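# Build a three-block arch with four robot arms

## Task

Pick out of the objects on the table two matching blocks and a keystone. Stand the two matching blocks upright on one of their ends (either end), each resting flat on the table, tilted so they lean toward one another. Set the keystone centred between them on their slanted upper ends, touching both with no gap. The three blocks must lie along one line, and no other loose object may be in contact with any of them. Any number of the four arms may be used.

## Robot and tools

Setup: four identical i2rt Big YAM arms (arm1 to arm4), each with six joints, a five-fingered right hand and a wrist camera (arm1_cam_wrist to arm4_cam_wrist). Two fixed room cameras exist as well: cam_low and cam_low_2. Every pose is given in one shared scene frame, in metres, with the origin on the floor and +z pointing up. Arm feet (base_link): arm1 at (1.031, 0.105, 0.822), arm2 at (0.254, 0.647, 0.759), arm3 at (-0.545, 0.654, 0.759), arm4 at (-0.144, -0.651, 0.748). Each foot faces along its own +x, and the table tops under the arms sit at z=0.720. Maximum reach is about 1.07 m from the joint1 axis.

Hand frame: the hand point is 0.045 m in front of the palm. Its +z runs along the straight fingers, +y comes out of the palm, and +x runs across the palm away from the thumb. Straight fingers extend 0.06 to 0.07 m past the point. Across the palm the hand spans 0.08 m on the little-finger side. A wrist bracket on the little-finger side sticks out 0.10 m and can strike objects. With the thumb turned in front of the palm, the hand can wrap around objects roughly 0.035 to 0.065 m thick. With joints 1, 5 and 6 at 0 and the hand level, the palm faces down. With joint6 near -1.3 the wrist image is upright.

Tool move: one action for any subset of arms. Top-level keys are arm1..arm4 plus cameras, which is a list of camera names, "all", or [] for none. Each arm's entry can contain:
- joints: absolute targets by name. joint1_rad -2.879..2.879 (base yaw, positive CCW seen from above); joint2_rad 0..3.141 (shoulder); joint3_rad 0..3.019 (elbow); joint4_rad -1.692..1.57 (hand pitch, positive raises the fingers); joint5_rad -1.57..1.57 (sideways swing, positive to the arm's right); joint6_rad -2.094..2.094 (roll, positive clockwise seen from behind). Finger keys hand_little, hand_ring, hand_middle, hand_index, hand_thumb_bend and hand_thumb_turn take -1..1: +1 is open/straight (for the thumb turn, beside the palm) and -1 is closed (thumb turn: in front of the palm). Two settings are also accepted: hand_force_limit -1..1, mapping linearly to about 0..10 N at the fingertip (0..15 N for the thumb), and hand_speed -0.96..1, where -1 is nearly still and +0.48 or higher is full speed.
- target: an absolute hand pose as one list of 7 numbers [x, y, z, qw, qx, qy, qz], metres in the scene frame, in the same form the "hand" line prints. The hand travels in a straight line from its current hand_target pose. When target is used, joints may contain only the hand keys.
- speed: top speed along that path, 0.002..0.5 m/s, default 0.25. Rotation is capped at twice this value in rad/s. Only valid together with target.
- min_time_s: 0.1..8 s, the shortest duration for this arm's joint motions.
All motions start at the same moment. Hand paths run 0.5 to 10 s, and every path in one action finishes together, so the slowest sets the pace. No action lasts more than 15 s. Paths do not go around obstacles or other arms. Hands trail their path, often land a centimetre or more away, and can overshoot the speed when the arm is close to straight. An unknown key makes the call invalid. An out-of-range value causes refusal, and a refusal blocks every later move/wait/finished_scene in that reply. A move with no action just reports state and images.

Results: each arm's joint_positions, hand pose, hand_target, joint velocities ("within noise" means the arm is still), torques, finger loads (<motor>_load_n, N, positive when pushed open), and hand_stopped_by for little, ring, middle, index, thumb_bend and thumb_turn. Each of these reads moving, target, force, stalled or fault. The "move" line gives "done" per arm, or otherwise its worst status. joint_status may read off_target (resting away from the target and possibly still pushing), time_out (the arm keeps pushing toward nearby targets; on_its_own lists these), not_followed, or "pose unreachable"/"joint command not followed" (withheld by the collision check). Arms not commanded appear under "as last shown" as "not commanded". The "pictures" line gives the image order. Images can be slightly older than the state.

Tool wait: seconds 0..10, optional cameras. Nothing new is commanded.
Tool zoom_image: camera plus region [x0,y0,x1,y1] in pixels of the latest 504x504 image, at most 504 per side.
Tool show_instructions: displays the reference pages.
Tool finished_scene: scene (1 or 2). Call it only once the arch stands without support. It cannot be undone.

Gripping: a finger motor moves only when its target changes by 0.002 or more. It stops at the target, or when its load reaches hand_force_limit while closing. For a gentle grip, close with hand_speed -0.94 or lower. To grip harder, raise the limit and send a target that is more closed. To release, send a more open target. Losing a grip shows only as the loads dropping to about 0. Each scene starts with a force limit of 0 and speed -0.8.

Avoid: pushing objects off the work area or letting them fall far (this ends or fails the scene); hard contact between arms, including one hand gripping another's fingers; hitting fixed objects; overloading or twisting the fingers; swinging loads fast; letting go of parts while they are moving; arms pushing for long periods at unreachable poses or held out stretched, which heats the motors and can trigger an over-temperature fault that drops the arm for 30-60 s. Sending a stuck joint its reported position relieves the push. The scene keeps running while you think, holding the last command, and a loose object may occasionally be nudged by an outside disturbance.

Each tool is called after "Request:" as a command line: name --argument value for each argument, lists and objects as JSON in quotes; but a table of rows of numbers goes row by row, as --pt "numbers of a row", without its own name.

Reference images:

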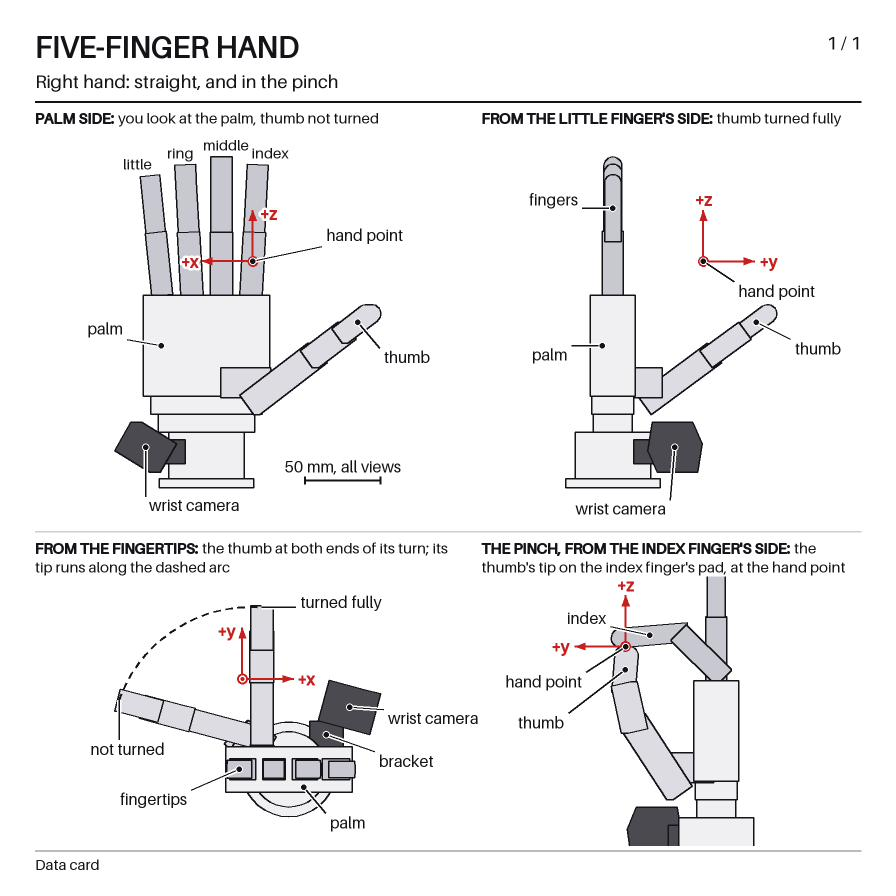

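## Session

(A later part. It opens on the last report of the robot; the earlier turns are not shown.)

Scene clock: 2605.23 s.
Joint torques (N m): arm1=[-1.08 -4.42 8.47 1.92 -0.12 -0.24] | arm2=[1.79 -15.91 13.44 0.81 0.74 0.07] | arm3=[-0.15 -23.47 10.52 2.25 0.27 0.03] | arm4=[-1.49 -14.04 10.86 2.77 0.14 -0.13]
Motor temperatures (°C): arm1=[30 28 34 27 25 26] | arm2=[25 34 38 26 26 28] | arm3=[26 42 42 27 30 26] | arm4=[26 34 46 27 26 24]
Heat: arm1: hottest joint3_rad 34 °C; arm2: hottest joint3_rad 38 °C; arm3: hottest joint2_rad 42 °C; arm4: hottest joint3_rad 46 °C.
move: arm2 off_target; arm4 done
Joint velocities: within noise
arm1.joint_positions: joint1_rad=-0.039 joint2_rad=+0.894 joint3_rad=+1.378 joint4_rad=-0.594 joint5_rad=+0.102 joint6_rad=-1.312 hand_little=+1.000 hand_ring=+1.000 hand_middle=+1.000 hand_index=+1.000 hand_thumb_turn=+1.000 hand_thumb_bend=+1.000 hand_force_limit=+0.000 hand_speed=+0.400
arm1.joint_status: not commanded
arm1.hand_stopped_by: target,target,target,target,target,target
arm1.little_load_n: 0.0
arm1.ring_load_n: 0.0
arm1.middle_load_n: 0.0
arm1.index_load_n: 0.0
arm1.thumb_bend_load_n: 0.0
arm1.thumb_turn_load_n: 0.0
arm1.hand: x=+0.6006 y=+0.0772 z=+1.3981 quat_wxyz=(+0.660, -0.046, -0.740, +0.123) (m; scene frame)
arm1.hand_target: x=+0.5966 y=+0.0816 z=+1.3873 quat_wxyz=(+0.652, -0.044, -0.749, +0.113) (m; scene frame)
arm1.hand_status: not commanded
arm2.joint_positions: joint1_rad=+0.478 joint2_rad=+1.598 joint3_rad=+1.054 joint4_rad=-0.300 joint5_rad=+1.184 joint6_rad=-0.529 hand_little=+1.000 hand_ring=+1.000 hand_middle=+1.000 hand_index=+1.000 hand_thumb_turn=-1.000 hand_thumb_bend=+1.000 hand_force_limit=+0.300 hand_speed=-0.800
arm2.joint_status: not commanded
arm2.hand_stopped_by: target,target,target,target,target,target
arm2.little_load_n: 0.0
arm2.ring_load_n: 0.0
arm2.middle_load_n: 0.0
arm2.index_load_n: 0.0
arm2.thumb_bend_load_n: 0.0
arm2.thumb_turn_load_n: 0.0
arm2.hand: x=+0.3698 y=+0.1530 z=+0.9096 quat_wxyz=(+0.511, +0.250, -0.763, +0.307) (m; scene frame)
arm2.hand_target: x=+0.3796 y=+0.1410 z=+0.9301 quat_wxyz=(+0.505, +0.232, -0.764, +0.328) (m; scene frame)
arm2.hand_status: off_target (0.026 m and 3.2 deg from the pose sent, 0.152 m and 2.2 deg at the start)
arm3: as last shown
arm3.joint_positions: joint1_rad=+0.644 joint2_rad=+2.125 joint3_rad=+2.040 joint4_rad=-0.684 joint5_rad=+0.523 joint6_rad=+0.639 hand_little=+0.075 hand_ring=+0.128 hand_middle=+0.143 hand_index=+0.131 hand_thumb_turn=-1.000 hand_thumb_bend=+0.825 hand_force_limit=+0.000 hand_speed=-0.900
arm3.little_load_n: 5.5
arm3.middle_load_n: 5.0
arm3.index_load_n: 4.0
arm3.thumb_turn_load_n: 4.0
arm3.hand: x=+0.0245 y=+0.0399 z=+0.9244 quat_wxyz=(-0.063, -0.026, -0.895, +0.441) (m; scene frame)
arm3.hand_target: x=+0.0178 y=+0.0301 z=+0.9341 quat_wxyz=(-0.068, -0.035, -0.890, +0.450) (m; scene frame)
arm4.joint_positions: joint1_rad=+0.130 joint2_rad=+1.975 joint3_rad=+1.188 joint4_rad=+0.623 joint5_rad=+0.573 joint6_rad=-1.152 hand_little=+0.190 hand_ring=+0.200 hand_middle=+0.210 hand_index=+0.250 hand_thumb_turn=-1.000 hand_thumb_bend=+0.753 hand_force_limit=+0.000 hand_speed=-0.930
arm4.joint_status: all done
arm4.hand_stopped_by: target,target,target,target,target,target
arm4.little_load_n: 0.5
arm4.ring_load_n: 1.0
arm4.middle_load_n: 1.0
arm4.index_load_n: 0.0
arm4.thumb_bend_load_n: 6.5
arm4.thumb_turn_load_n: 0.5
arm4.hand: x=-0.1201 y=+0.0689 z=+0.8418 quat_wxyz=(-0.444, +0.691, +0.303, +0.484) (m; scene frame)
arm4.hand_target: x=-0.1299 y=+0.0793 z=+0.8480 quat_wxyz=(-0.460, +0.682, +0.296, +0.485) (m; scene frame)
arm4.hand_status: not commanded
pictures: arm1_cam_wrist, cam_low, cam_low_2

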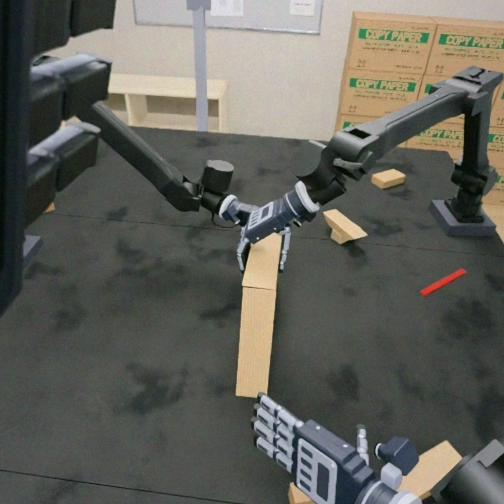

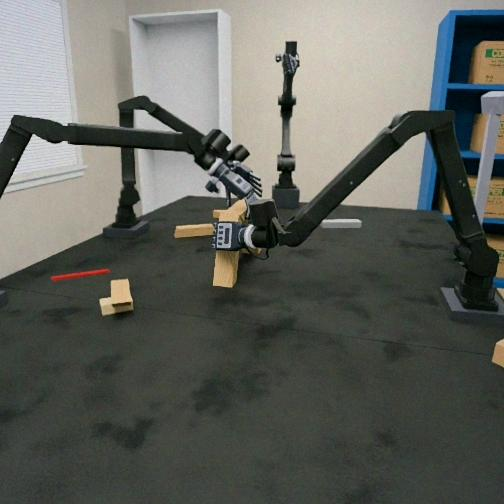

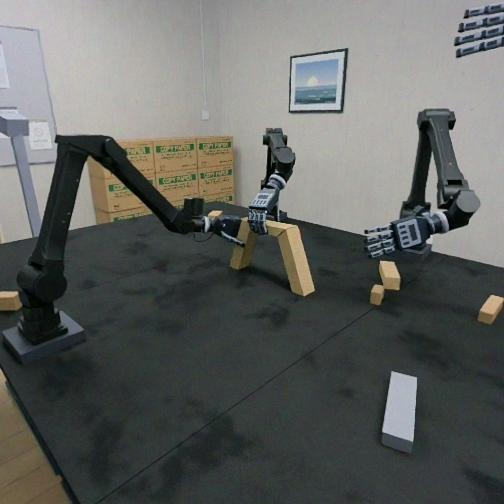

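Request:
move --arm4 '{"joints": {"hand_speed": -0.93, "hand_little": 0.23, "hand_ring": 0.24, "hand_middle": 0.25, "hand_index": 0.29}}'

Request:
move --arm4 '{"joints": {"hand_speed": -0.88, "hand_little": 0.45, "hand_ring": 0.45, "hand_middle": 0.45, "hand_index": 0.45, "hand_thumb_bend": 0.9}}' --cameras '["arm1_cam_wrist", "arm4_cam_wrist", "cam_low", "cam_low_2"]'

Request:
zoom_image --camera "cam_low_2" --region '[225, 200, 325, 300]'

Request:
zoom_image --camera "cam_low" --region '[200, 190, 300, 290]'

Scene clock: 2614.57 s.
Joint torques (N m): arm1=[-1.08 -4.42 8.47 1.92 -0.13 -0.25] | arm2=[1.73 -16.5 13.53 0.88 0.72 0.07] | arm3=[0.09 -23.24 10.5 2.29 0.3 0.04] | arm4=[-1.49 -14.1 10.89 2.48 0.1 -0.13]
Motor temperatures (°C): arm1=[30 28 34 27 25 26] | arm2=[25 34 40 26 26 28] | arm3=[26 42 42 27 30 26] | arm4=[26 34 46 27 26 24]
Heat: arm1: hottest joint3_rad 34 °C; arm2: hottest joint3_rad 40 °C; arm3: hottest joint2_rad 42 °C; arm4: hottest joint3_rad 46 °C.
move: arm4 done
Joint velocities: within noise
arm1, arm2, arm3: as last shown
arm2.thumb_turn_load_n: 0.5
arm3.joint_positions: joint1_rad=+0.643 joint2_rad=+2.125 joint3_rad=+2.039 joint4_rad=-0.684 joint5_rad=+0.523 joint6_rad=+0.639 hand_little=+0.075 hand_ring=+0.128 hand_middle=+0.143 hand_index=+0.131 hand_thumb_turn=-1.000 hand_thumb_bend=+0.825 hand_force_limit=+0.000 hand_speed=-0.900
arm3.little_load_n: 6.0
arm3.index_load_n: 3.5
arm3.thumb_turn_load_n: 3.5
arm3.hand: x=+0.0240 y=+0.0397 z=+0.9240 quat_wxyz=(-0.062, -0.026, -0.895, +0.441) (m; scene frame)
arm3.hand_target: x=+0.0177 y=+0.0301 z=+0.9340 quat_wxyz=(-0.068, -0.035, -0.890, +0.449) (m; scene frame)
arm4.joint_positions: joint1_rad=+0.130 joint2_rad=+1.975 joint3_rad=+1.188 joint4_rad=+0.631 joint5_rad=+0.573 joint6_rad=-1.152 hand_little=+0.230 hand_ring=+0.240 hand_middle=+0.250 hand_index=+0.290 hand_thumb_turn=-1.000 hand_thumb_bend=+0.750 hand_force_limit=+0.000 hand_speed=-0.930
arm4.joint_status: all done
arm4.hand_stopped_by: target,target,target,target,target,target
arm4.little_load_n: 0.0
arm4.ring_load_n: 0.0
arm4.middle_load_n: 0.0
arm4.index_load_n: 0.0
arm4.thumb_bend_load_n: 1.0
arm4.thumb_turn_load_n: 1.0
arm4.hand: x=-0.1201 y=+0.0695 z=+0.8434 quat_wxyz=(-0.446, +0.689, +0.301, +0.485) (m; scene frame)
arm4.hand_target: x=-0.1299 y=+0.0793 z=+0.8479 quat_wxyz=(-0.460, +0.682, +0.296, +0.485) (m; scene frame)
arm4.hand_status: not commanded
pictures: none

Scene clock: 2615.93 s.
Joint torques (N m): arm1=[-1.08 -4.42 8.47 1.91 -0.13 -0.24] | arm2=[1.79 -16.03 13.41 0.9 0.74 0.09] | arm3=[0.32 -23.24 10.54 2.24 0.32 0.03] | arm4=[-1.44 -14.15 10.89 2.33 0.1 -0.12]
Motor temperatures (°C): arm1=[30 28 34 27 25 26] | arm2=[25 34 40 26 26 28] | arm3=[26 42 42 27 30 26] | arm4=[26 34 46 27 26 24]
Heat: arm1: hottest joint3_rad 34 °C; arm2: hottest joint3_rad 40 °C; arm3: hottest joint2_rad 42 °C; arm4: hottest joint3_rad 46 °C.
move: arm4 done
Joint velocities: within noise
arm1, arm2, arm3: as last shown
arm1.index_load_n: -0.5
arm2.thumb_bend_load_n: -0.5
arm2.thumb_turn_load_n: 0.0
arm3.middle_load_n: 4.5
arm3.thumb_bend_load_n: 13.0
arm3.thumb_turn_load_n: 3.0
arm4.joint_positions: joint1_rad=+0.130 joint2_rad=+1.975 joint3_rad=+1.188 joint4_rad=+0.635 joint5_rad=+0.573 joint6_rad=-1.152 hand_little=+0.450 hand_ring=+0.450 hand_middle=+0.450 hand_index=+0.450 hand_thumb_turn=-1.000 hand_thumb_bend=+0.900 hand_force_limit=+0.000 hand_speed=-0.880
arm4.joint_status: all done
arm4.hand_stopped_by: target,target,target,target,target,target
arm4.little_load_n: 0.0
arm4.ring_load_n: 0.0
arm4.middle_load_n: 0.0
arm4.index_load_n: 0.0
arm4.thumb_bend_load_n: 0.0
arm4.thumb_turn_load_n: 0.5
arm4.hand: x=-0.1201 y=+0.0698 z=+0.8441 quat_wxyz=(-0.448, +0.689, +0.300, +0.485) (m; scene frame)
arm4.hand_target: x=-0.1299 y=+0.0793 z=+0.8480 quat_wxyz=(-0.460, +0.682, +0.296, +0.485) (m; scene frame)
arm4.hand_status: not commanded
pictures: arm1_cam_wrist, arm4_cam_wrist, cam_low, cam_low_2

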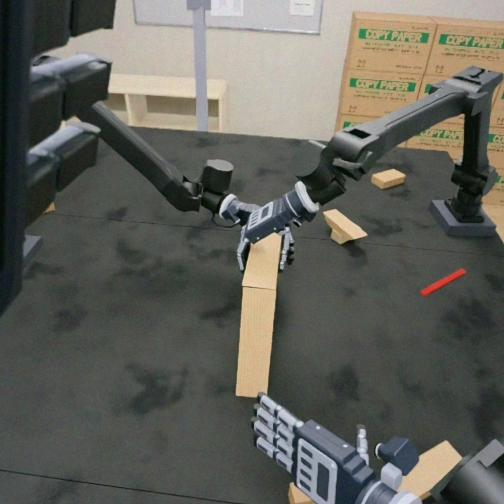

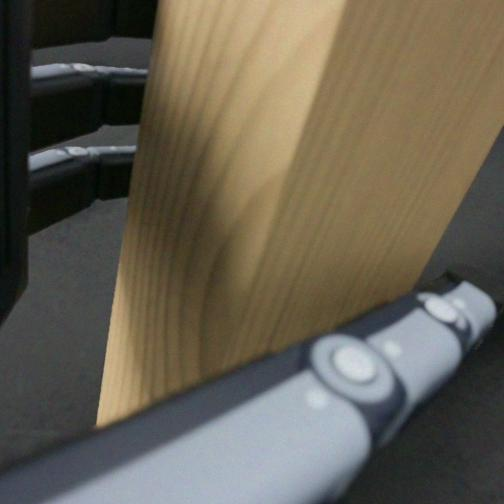

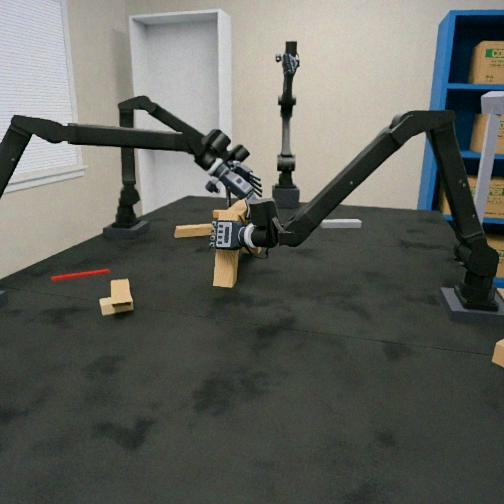

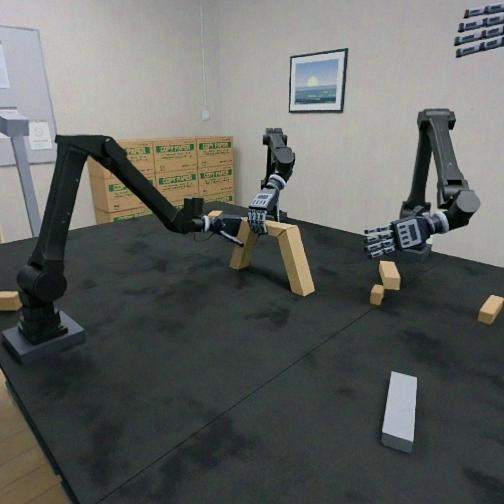

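Scaled by 5.040 from the camera's 504x504 image, which has a finer 720x720 frame.

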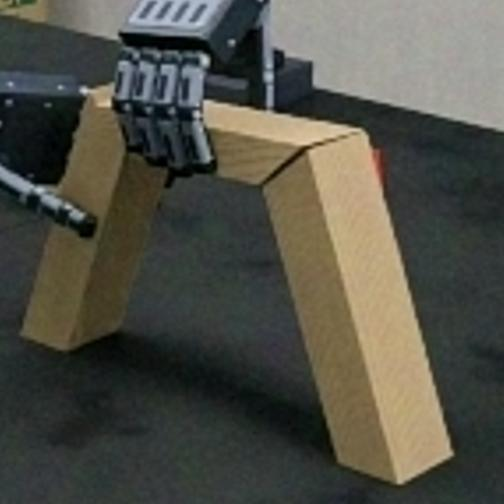

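Scaled by 5.040 from the camera's 504x504 image, which has a finer 720x720 frame.

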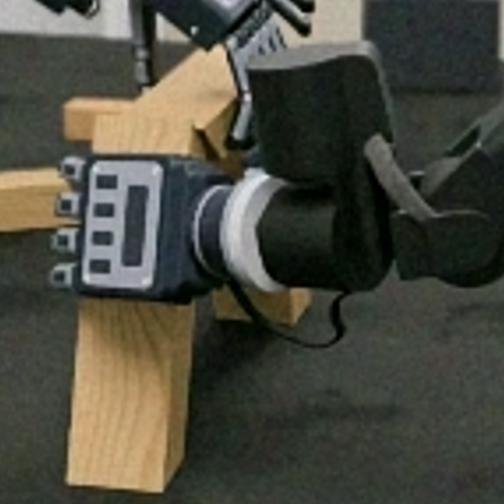

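Request:
move --arm4 '{"joints": {"hand_speed": -0.82, "hand_little": 1.0, "hand_ring": 1.0, "hand_middle": 1.0, "hand_index": 1.0, "hand_thumb_bend": 1.0}}' --cameras '["arm1_cam_wrist", "cam_low", "cam_low_2"]'

Request:
zoom_image --camera "arm1_cam_wrist" --region '[195, 180, 325, 310]'

Scene clock: 2624.60 s.
Joint torques (N m): arm1=[-1.08 -4.42 8.47 1.92 -0.12 -0.24] | arm2=[1.44 -16.21 13.41 0.85 0.72 0.06] | arm3=[0.26 -23.12 10.66 2.29 0.31 0.03] | arm4=[-1.49 -14.1 10.91 2.35 0.1 -0.11]
Motor temperatures (°C): arm1=[30 28 34 27 25 26] | arm2=[25 34 41 26 26 28] | arm3=[26 41 43 27 30 26] | arm4=[26 33 46 27 26 24]
Heat: arm1: hottest joint3_rad 34 °C; arm2: hottest joint3_rad 41 °C; arm3: hottest joint3_rad 43 °C; arm4: hottest joint3_rad 46 °C.
move: arm4 done
Joint velocities: within noise
arm1, arm2: as last shown
arm1.index_load_n: 0.0
arm2.thumb_bend_load_n: 0.0
arm3.joint_positions: joint1_rad=+0.643 joint2_rad=+2.125 joint3_rad=+2.039 joint4_rad=-0.684 joint5_rad=+0.523 joint6_rad=+0.639 hand_little=+0.075 hand_ring=+0.128 hand_middle=+0.143 hand_index=+0.131 hand_thumb_turn=-1.000 hand_thumb_bend=+0.825 hand_force_limit=+0.000 hand_speed=-0.900
arm3.joint_status: not commanded
arm3.hand_stopped_by: force,force,force,force,target,target
arm3.little_load_n: 6.0
arm3.ring_load_n: 0.0
arm3.middle_load_n: 5.0
arm3.index_load_n: 3.5
arm3.thumb_bend_load_n: 13.0
arm3.thumb_turn_load_n: 3.0
arm3.hand: x=+0.0240 y=+0.0397 z=+0.9240 quat_wxyz=(-0.062, -0.026, -0.895, +0.441) (m; scene frame)
arm3.hand_target: x=+0.0177 y=+0.0301 z=+0.9340 quat_wxyz=(-0.068, -0.035, -0.890, +0.449) (m; scene frame)
arm3.hand_status: not commanded
arm4.joint_positions: joint1_rad=+0.130 joint2_rad=+1.975 joint3_rad=+1.188 joint4_rad=+0.635 joint5_rad=+0.573 joint6_rad=-1.152 hand_little=+1.000 hand_ring=+1.000 hand_middle=+1.000 hand_index=+1.000 hand_thumb_turn=-1.000 hand_thumb_bend=+1.000 hand_force_limit=+0.000 hand_speed=-0.820
arm4.joint_status: all done
arm4.hand_stopped_by: target,target,target,target,target,target
arm4.little_load_n: 0.0
arm4.ring_load_n: 0.0
arm4.middle_load_n: 0.0
arm4.index_load_n: 0.0
arm4.thumb_bend_load_n: 0.0
arm4.thumb_turn_load_n: 0.0
arm4.hand: x=-0.1201 y=+0.0698 z=+0.8441 quat_wxyz=(-0.448, +0.689, +0.300, +0.485) (m; scene frame)
arm4.hand_target: x=-0.1299 y=+0.0793 z=+0.8480 quat_wxyz=(-0.460, +0.682, +0.296, +0.485) (m; scene frame)
arm4.hand_status: not commanded
pictures: arm1_cam_wrist, cam_low, cam_low_2

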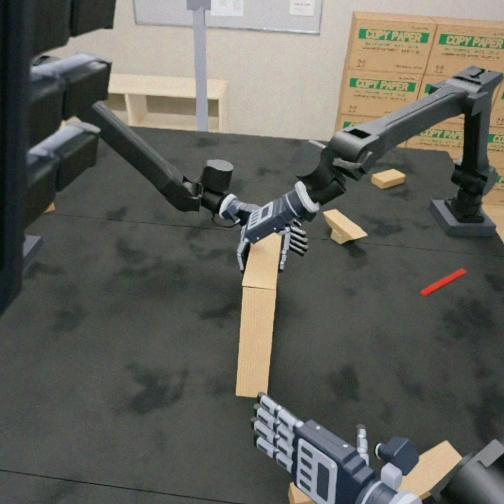

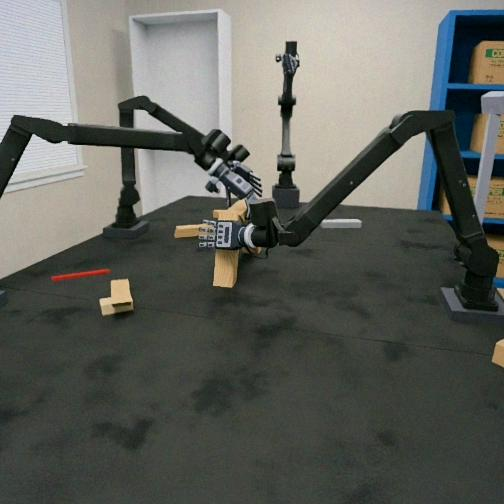

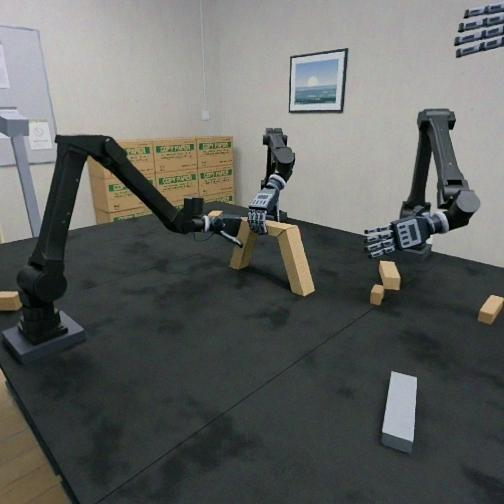

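Scaled by 3.877 from the camera's 504x504 image, which has a finer 720x720 frame.

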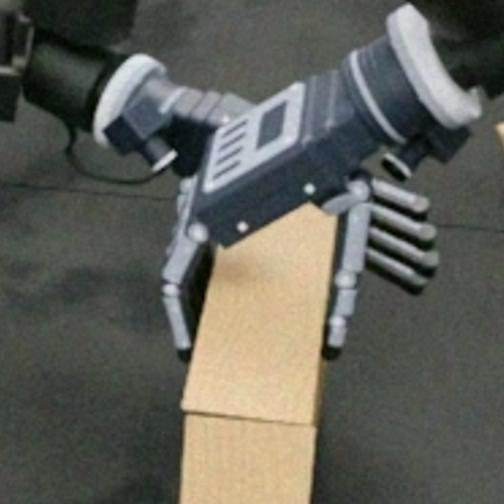

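Request:
move --arm4 '{"target": [-0.280, 0.055, 0.912, 0.4600, -0.6815, -0.2960, -0.4850], "speed": 0.06}' --cameras '["arm1_cam_wrist", "cam_low", "cam_low_2"]'

Request:
zoom_image --camera "cam_low_2" --region '[225, 200, 325, 300]'

Request:
zoom_image --camera "cam_low" --region '[200, 190, 300, 290]'

Request:
zoom_image --camera "arm1_cam_wrist" --region '[195, 180, 325, 310]'

Scene clock: 2636.03 s.
Joint torques (N m): arm1=[-1.08 -4.42 8.47 1.92 -0.12 -0.25] | arm2=[1.55 -16.44 13.35 0.79 0.71 0.08] | arm3=[0.56 -23.41 10.55 2.26 0.3 0.02] | arm4=[-1.61 -16.32 14.16 1.01 0.24 -0.02]
Motor temperatures (°C): arm1=[30 28 34 27 25 26] | arm2=[25 34 42 26 26 28] | arm3=[26 41 43 27 30 26] | arm4=[26 33 46 27 26 24]
Heat: arm1: hottest joint3_rad 34 °C; arm2: hottest joint3_rad 42 °C; arm3: hottest joint3_rad 43 °C; arm4: hottest joint3_rad 46 °C.
move: arm4 off_target
Joint velocities: within noise
arm1, arm2, arm3: as last shown
arm3.middle_load_n: 4.5
arm3.thumb_bend_load_n: 13.5
arm4.joint_positions: joint1_rad=+0.386 joint2_rad=+1.935 joint3_rad=+1.264 joint4_rad=+0.461 joint5_rad=+0.822 joint6_rad=-1.115 hand_little=+1.000 hand_ring=+1.000 hand_middle=+1.000 hand_index=+1.000 hand_thumb_turn=-1.000 hand_thumb_bend=+1.000 hand_force_limit=+0.000 hand_speed=-0.820
arm4.joint_status: not commanded
arm4.hand_stopped_by: target,target,target,target,target,target
arm4.little_load_n: 0.0
arm4.ring_load_n: 0.0
arm4.middle_load_n: 0.0
arm4.index_load_n: 0.0
arm4.thumb_bend_load_n: 0.0
arm4.thumb_turn_load_n: 0.5
arm4.hand: x=-0.2664 y=+0.0405 z=+0.8796 quat_wxyz=(-0.436, +0.688, +0.314, +0.489) (m; scene frame)
arm4.hand_target: x=-0.2795 y=+0.0531 z=+0.9123 quat_wxyz=(-0.460, +0.682, +0.296, +0.485) (m; scene frame)
arm4.hand_status: off_target (0.038 m and 3.6 deg from the pose sent, 0.174 m and 1.7 deg at the start)
pictures: arm1_cam_wrist, cam_low, cam_low_2

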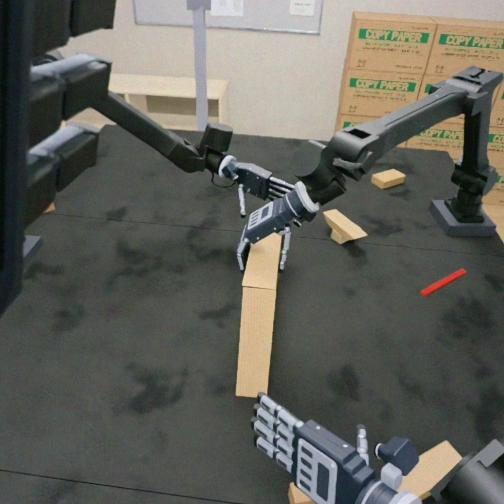

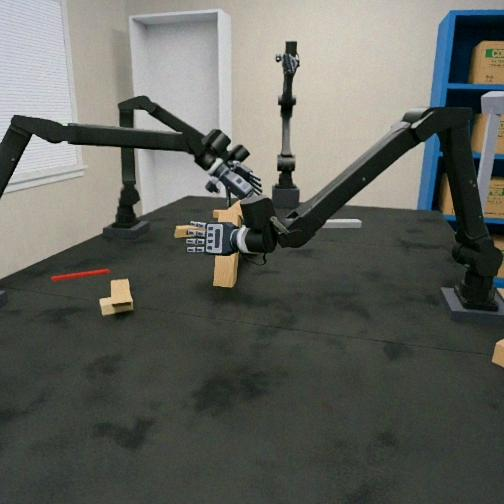

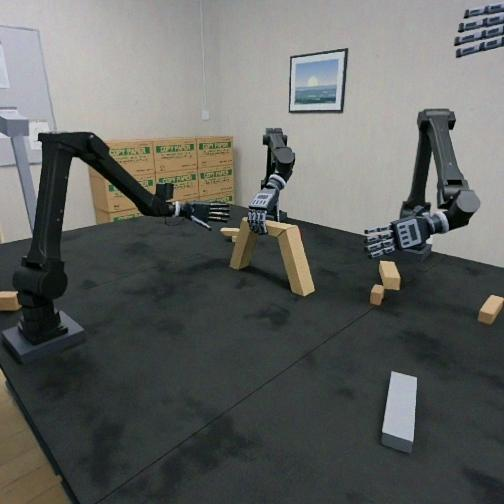

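Scaled by 5.040 from the camera's 504x504 image, which has a finer 720x720 frame.

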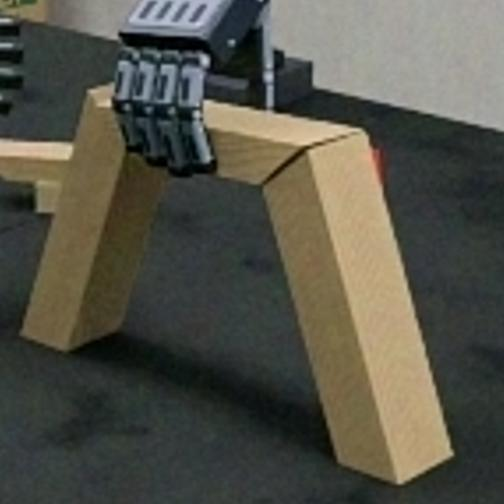

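Scaled by 5.040 from the camera's 504x504 image, which has a finer 720x720 frame.

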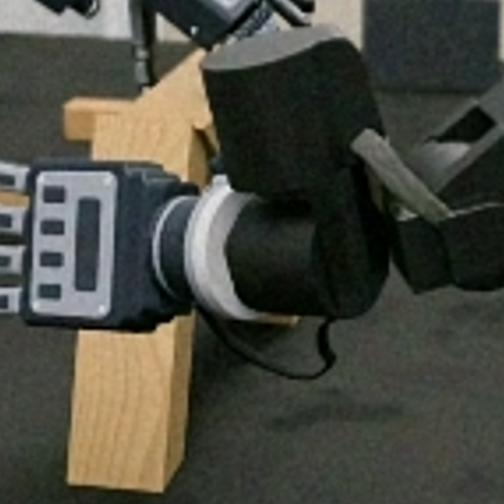

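Scaled by 3.877 from the camera's 504x504 image, which has a finer 720x720 frame.

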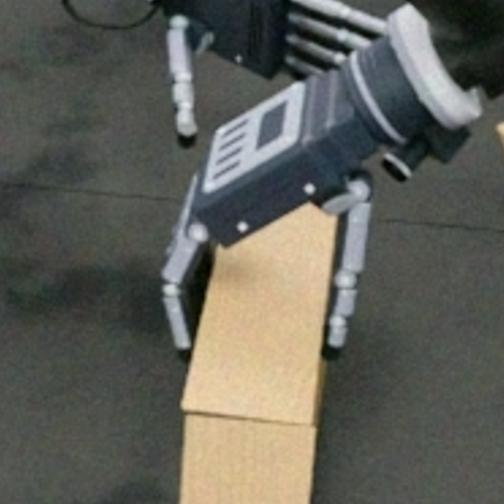

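Request:
move --arm4 '{"target": [-0.32, -0.20, 1.0, 0.4600, -0.6815, -0.2960, -0.4850], "speed": 0.12}' --arm3 '{"target": [0.018, 0.032, 0.957, -0.0682, -0.0352, -0.8911, 0.4501], "speed": 0.03}' --cameras '["arm1_cam_wrist", "cam_low", "cam_low_2"]'

Request:
zoom_image --camera "cam_low_2" --region '[225, 200, 325, 300]'

Request:
zoom_image --camera "cam_low" --region '[200, 190, 300, 290]'

Request:
zoom_image --camera "arm1_cam_wrist" --region '[215, 225, 295, 305]'

Scene clock: 2661.17 s.
Joint torques (N m): arm1=[-1.08 -4.42 8.47 1.92 -0.12 -0.25] | arm2=[1.67 -16.32 13.37 0.9 0.72 0.09] | arm3=[0.32 -24 14.06 0.72 0.33 0.04] | arm4=[-1.44 -9.52 8.76 0.77 0.31 -0.04]
Motor temperatures (°C): arm1=[30 28 34 27 25 26] | arm2=[25 34 43 26 26 28] | arm3=[26 41 43 27 30 26] | arm4=[26 35 45 27 26 24]
Heat: arm1: hottest joint3_rad 34 °C; arm2: hottest joint3_rad 43 °C; arm3: hottest joint3_rad 43 °C; arm4: hottest joint3_rad 45 °C.
move: arm3 off_target; arm4 done
Joint velocities: within noise
arm1, arm2: as last shown
arm2.thumb_turn_load_n: 0.5
arm3.joint_positions: joint1_rad=+0.643 joint2_rad=+2.123 joint3_rad=+2.039 joint4_rad=-0.699 joint5_rad=+0.523 joint6_rad=+0.639 hand_little=+0.075 hand_ring=+0.128 hand_middle=+0.143 hand_index=+0.131 hand_thumb_turn=-1.000 hand_thumb_bend=+0.825 hand_force_limit=+0.000 hand_speed=-0.900
arm3.joint_status: not commanded
arm3.hand_stopped_by: force,force,force,force,target,target
arm3.little_load_n: 5.5
arm3.ring_load_n: 0.0
arm3.middle_load_n: 5.5
arm3.index_load_n: 4.5
arm3.thumb_bend_load_n: 13.0
arm3.thumb_turn_load_n: 4.5
arm3.hand: x=+0.0216 y=+0.0419 z=+0.9230 quat_wxyz=(-0.058, -0.025, -0.897, +0.437) (m; scene frame)
arm3.hand_target: x=+0.0173 y=+0.0326 z=+0.9569 quat_wxyz=(-0.068, -0.035, -0.890, +0.450) (m; scene frame)
arm3.hand_status: off_target (0.036 m and 2.4 deg from the pose sent, 0.034 m and 1.7 deg at the start)
arm4.joint_positions: joint1_rad=+0.734 joint2_rad=+1.355 joint3_rad=+0.890 joint4_rad=+0.213 joint5_rad=+1.166 joint6_rad=-0.982 hand_little=+1.000 hand_ring=+1.000 hand_middle=+1.000 hand_index=+1.000 hand_thumb_turn=-1.000 hand_thumb_bend=+1.000 hand_force_limit=+0.000 hand_speed=-0.820
arm4.joint_status: not commanded
arm4.hand_stopped_by: target,target,target,target,target,target
arm4.little_load_n: 0.0
arm4.ring_load_n: 0.0
arm4.middle_load_n: 0.0
arm4.index_load_n: 0.0
arm4.thumb_bend_load_n: 0.0
arm4.thumb_turn_load_n: 0.0
arm4.hand: x=-0.3190 y=-0.1930 z=+1.0039 quat_wxyz=(-0.462, +0.682, +0.290, +0.487) (m; scene frame)
arm4.hand_target: x=-0.3199 y=-0.1998 z=+1.0000 quat_wxyz=(-0.460, +0.682, +0.296, +0.485) (m; scene frame)
arm4.hand_status: done (0.008 m and 0.7 deg from the pose sent, 0.274 m and 3.6 deg at the start)
pictures: arm1_cam_wrist, cam_low, cam_low_2

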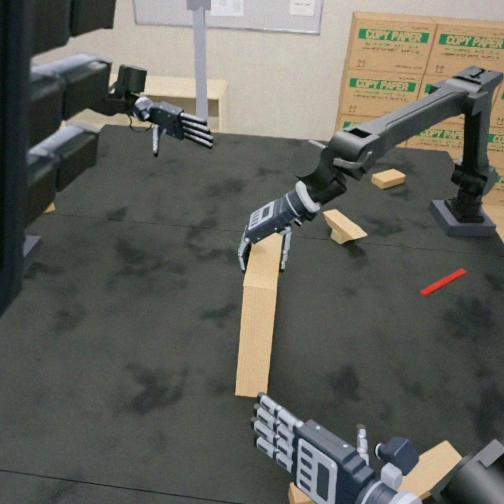

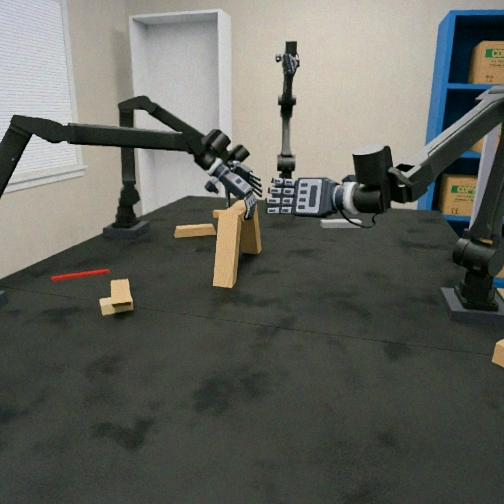

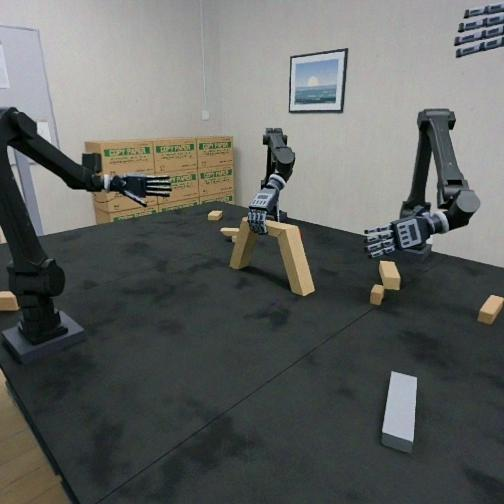

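Scaled by 5.040 from the camera's 504x504 image, which has a finer 720x720 frame.

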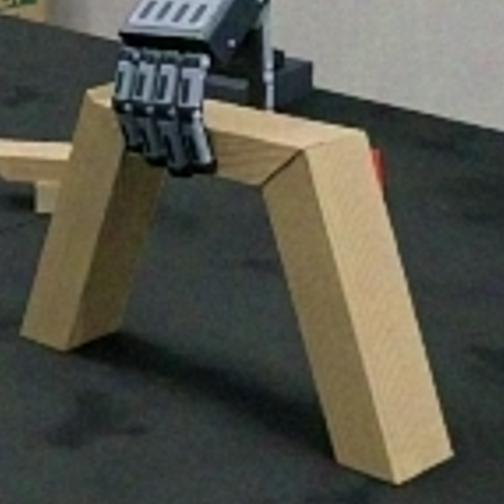

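Scaled by 5.040 from the camera's 504x504 image, which has a finer 720x720 frame.

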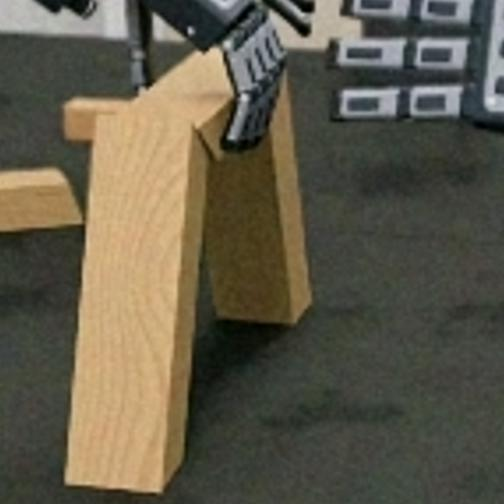

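Scaled by 6.300 from the camera's 504x504 image, which has a finer 720x720 frame.

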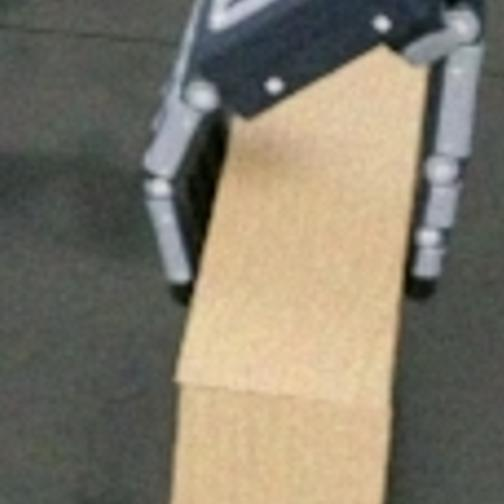

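Request:
zoom_image --camera "cam_low" --region '[212, 192, 262, 242]'

Request:
zoom_image --camera "cam_low_2" --region '[235, 208, 275, 248]'

Request:
zoom_image --camera "cam_low_2" --region '[265, 208, 305, 248]'

Scaled by 10.080 from the camera's 504x504 image, which has a finer 720x720 frame.

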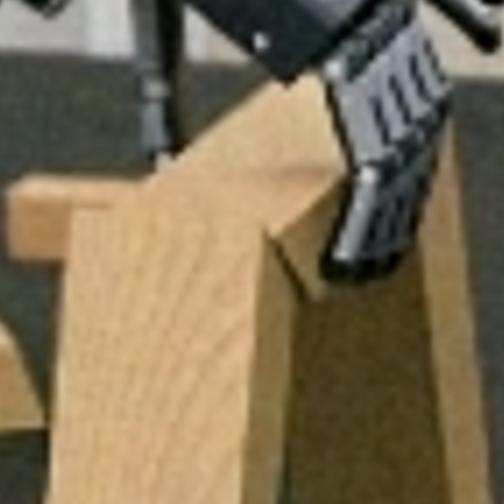

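Scaled by 12.600 from the camera's 504x504 image, which has a finer 720x720 frame.

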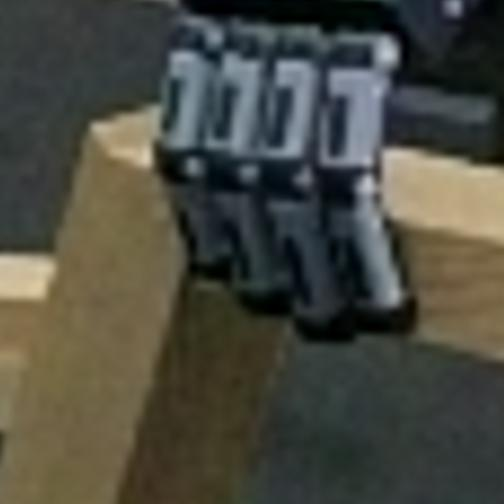

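Scaled by 12.600 from the camera's 504x504 image, which has a finer 720x720 frame.

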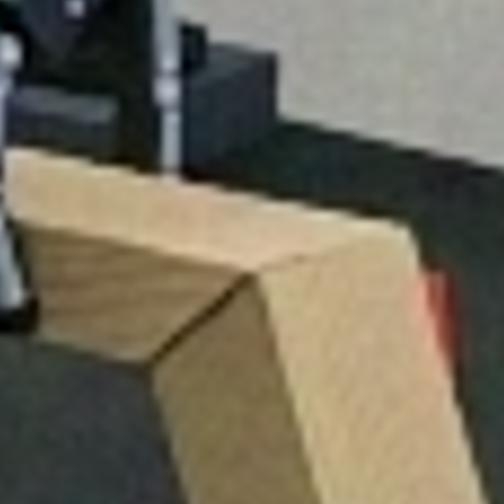

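Request:
move --arm3 '{"joints": {"hand_speed": -0.94, "hand_little": 0.115, "hand_ring": 0.165, "hand_middle": 0.18, "hand_index": 0.168}}' --cameras '["arm1_cam_wrist", "cam_low", "cam_low_2"]'

Request:
zoom_image --camera "cam_low" --region '[212, 192, 262, 242]'

Request:
zoom_image --camera "cam_low_2" --region '[235, 200, 305, 250]'

Request:
zoom_image --camera "arm1_cam_wrist" --region '[215, 225, 295, 305]'

Scene clock: 2678.17 s.
Joint torques (N m): arm1=[-1.08 -4.42 8.49 1.92 -0.13 -0.25] | arm2=[1.44 -16.09 13.42 0.81 0.74 0.06] | arm3=[0.26 -24.18 14.08 1.01 0.35 0.05] | arm4=[-1.44 -9.47 8.76 0.8 0.31 -0.02]
Motor temperatures (°C): arm1=[30 28 34 27 25 26] | arm2=[25 34 43 26 27 28] | arm3=[26 43 45 27 30 26] | arm4=[26 34 44 26 26 24]
Heat: arm1: hottest joint3_rad 34 °C; arm2: hottest joint3_rad 43 °C; arm3: hottest joint3_rad 45 °C; arm4: hottest joint3_rad 44 °C.
move: arm3 done
Joint velocities: within noise
arm1, arm2, arm4: as last shown
arm3.joint_positions: joint1_rad=+0.643 joint2_rad=+2.122 joint3_rad=+2.039 joint4_rad=-0.707 joint5_rad=+0.522 joint6_rad=+0.639 hand_little=+0.116 hand_ring=+0.166 hand_middle=+0.180 hand_index=+0.168 hand_thumb_turn=-1.000 hand_thumb_bend=+0.822 hand_force_limit=+0.000 hand_speed=-0.940
arm3.joint_status: all done
arm3.hand_stopped_by: target,target,target,target,target,target
arm3.little_load_n: 1.0
arm3.ring_load_n: 0.0
arm3.middle_load_n: 0.0
arm3.index_load_n: 0.5
arm3.thumb_bend_load_n: 1.0
arm3.thumb_turn_load_n: 0.0
arm3.hand: x=+0.0205 y=+0.0431 z=+0.9223 quat_wxyz=(-0.056, -0.024, -0.899, +0.435) (m; scene frame)
arm3.hand_target: x=+0.0173 y=+0.0326 z=+0.9569 quat_wxyz=(-0.068, -0.035, -0.890, +0.450) (m; scene frame)
arm3.hand_status: not commanded
arm4.joint_positions: joint1_rad=+0.734 joint2_rad=+1.355 joint3_rad=+0.890 joint4_rad=+0.213 joint5_rad=+1.166 joint6_rad=-0.981 hand_little=+1.000 hand_ring=+1.000 hand_middle=+1.000 hand_index=+1.000 hand_thumb_turn=-1.000 hand_thumb_bend=+1.000 hand_force_limit=+0.000 hand_speed=-0.820
arm4.thumb_turn_load_n: 0.5
arm4.hand_target: x=-0.3199 y=-0.1998 z=+1.0001 quat_wxyz=(-0.460, +0.682, +0.296, +0.485) (m; scene frame)
pictures: arm1_cam_wrist, cam_low, cam_low_2

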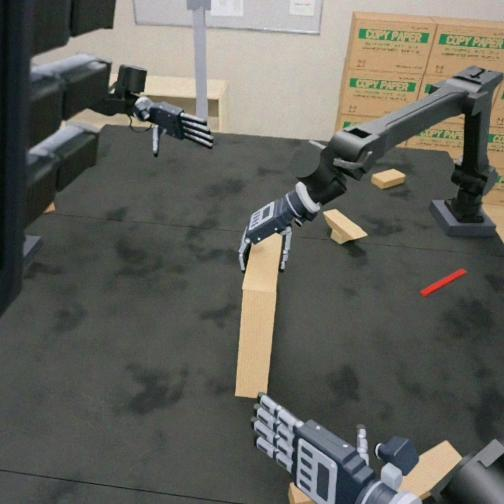

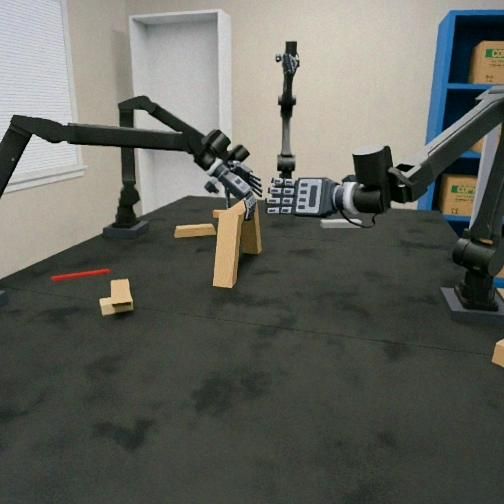

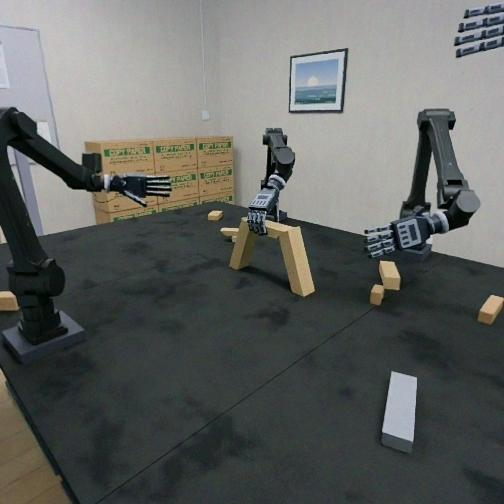

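Scaled by 10.080 from the camera's 504x504 image, which has a finer 720x720 frame.

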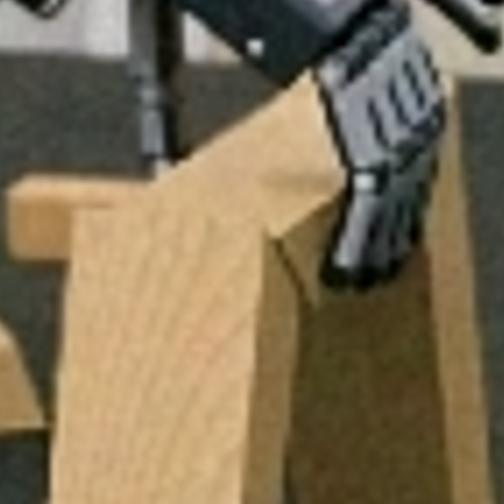

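Scaled by 7.200 from the camera's 504x504 image, which has a finer 720x720 frame.

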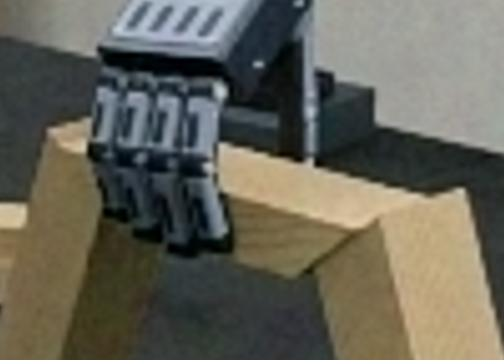

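Scaled by 6.300 from the camera's 504x504 image, which has a finer 720x720 frame.

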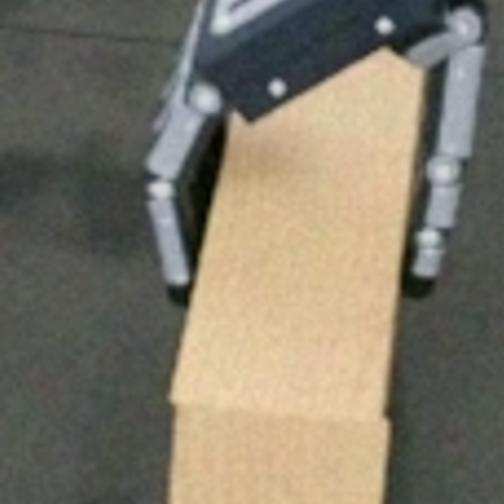

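Request:
zoom_image --camera "cam_low_2" --region '[270, 215, 300, 245]'

Request:
zoom_image --camera "arm1_cam_wrist" --region '[235, 270, 285, 310]'

Request:
zoom_image --camera "cam_low_2" --region '[225, 200, 325, 300]'

Scaled by 16.800 from the camera's 504x504 image, which has a finer 720x720 frame.

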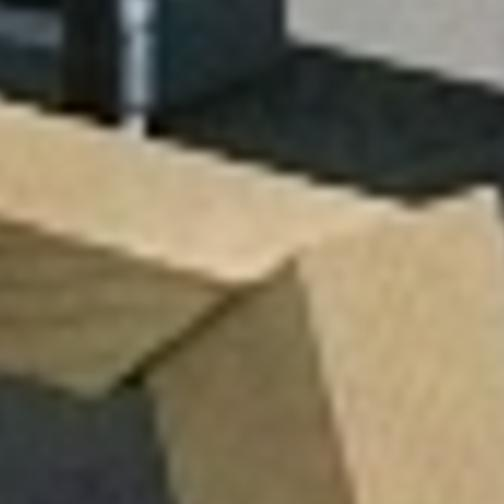

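Scaled by 10.080 from the camera's 504x504 image, which has a finer 720x720 frame.

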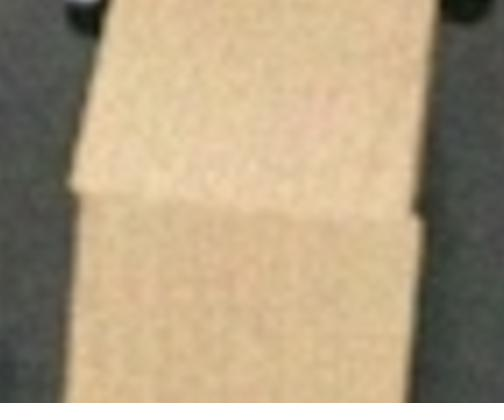

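Scaled by 5.040 from the camera's 504x504 image, which has a finer 720x720 frame.

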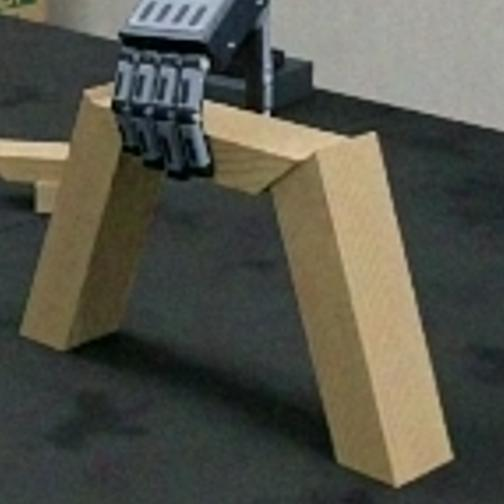

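Request:
zoom_image --camera "cam_low" --region '[210, 190, 270, 290]'

Request:
zoom_image --camera "cam_low_2" --region '[280, 270, 325, 300]'

Scaled by 5.040 from the camera's 504x504 image, which has a finer 720x720 frame.

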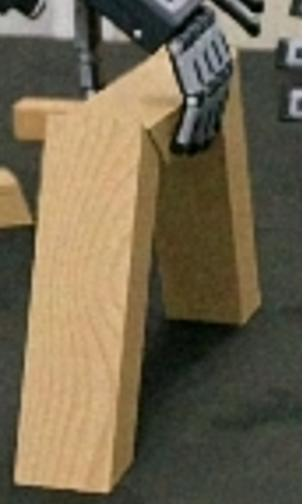

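Scaled by 11.200 from the camera's 504x504 image, which has a finer 720x720 frame.

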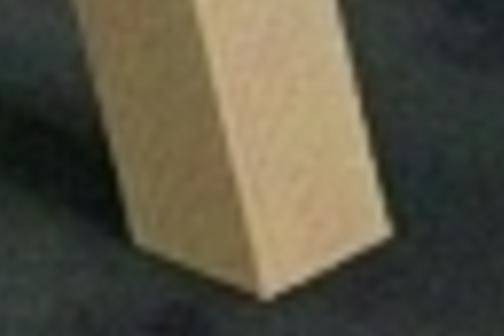

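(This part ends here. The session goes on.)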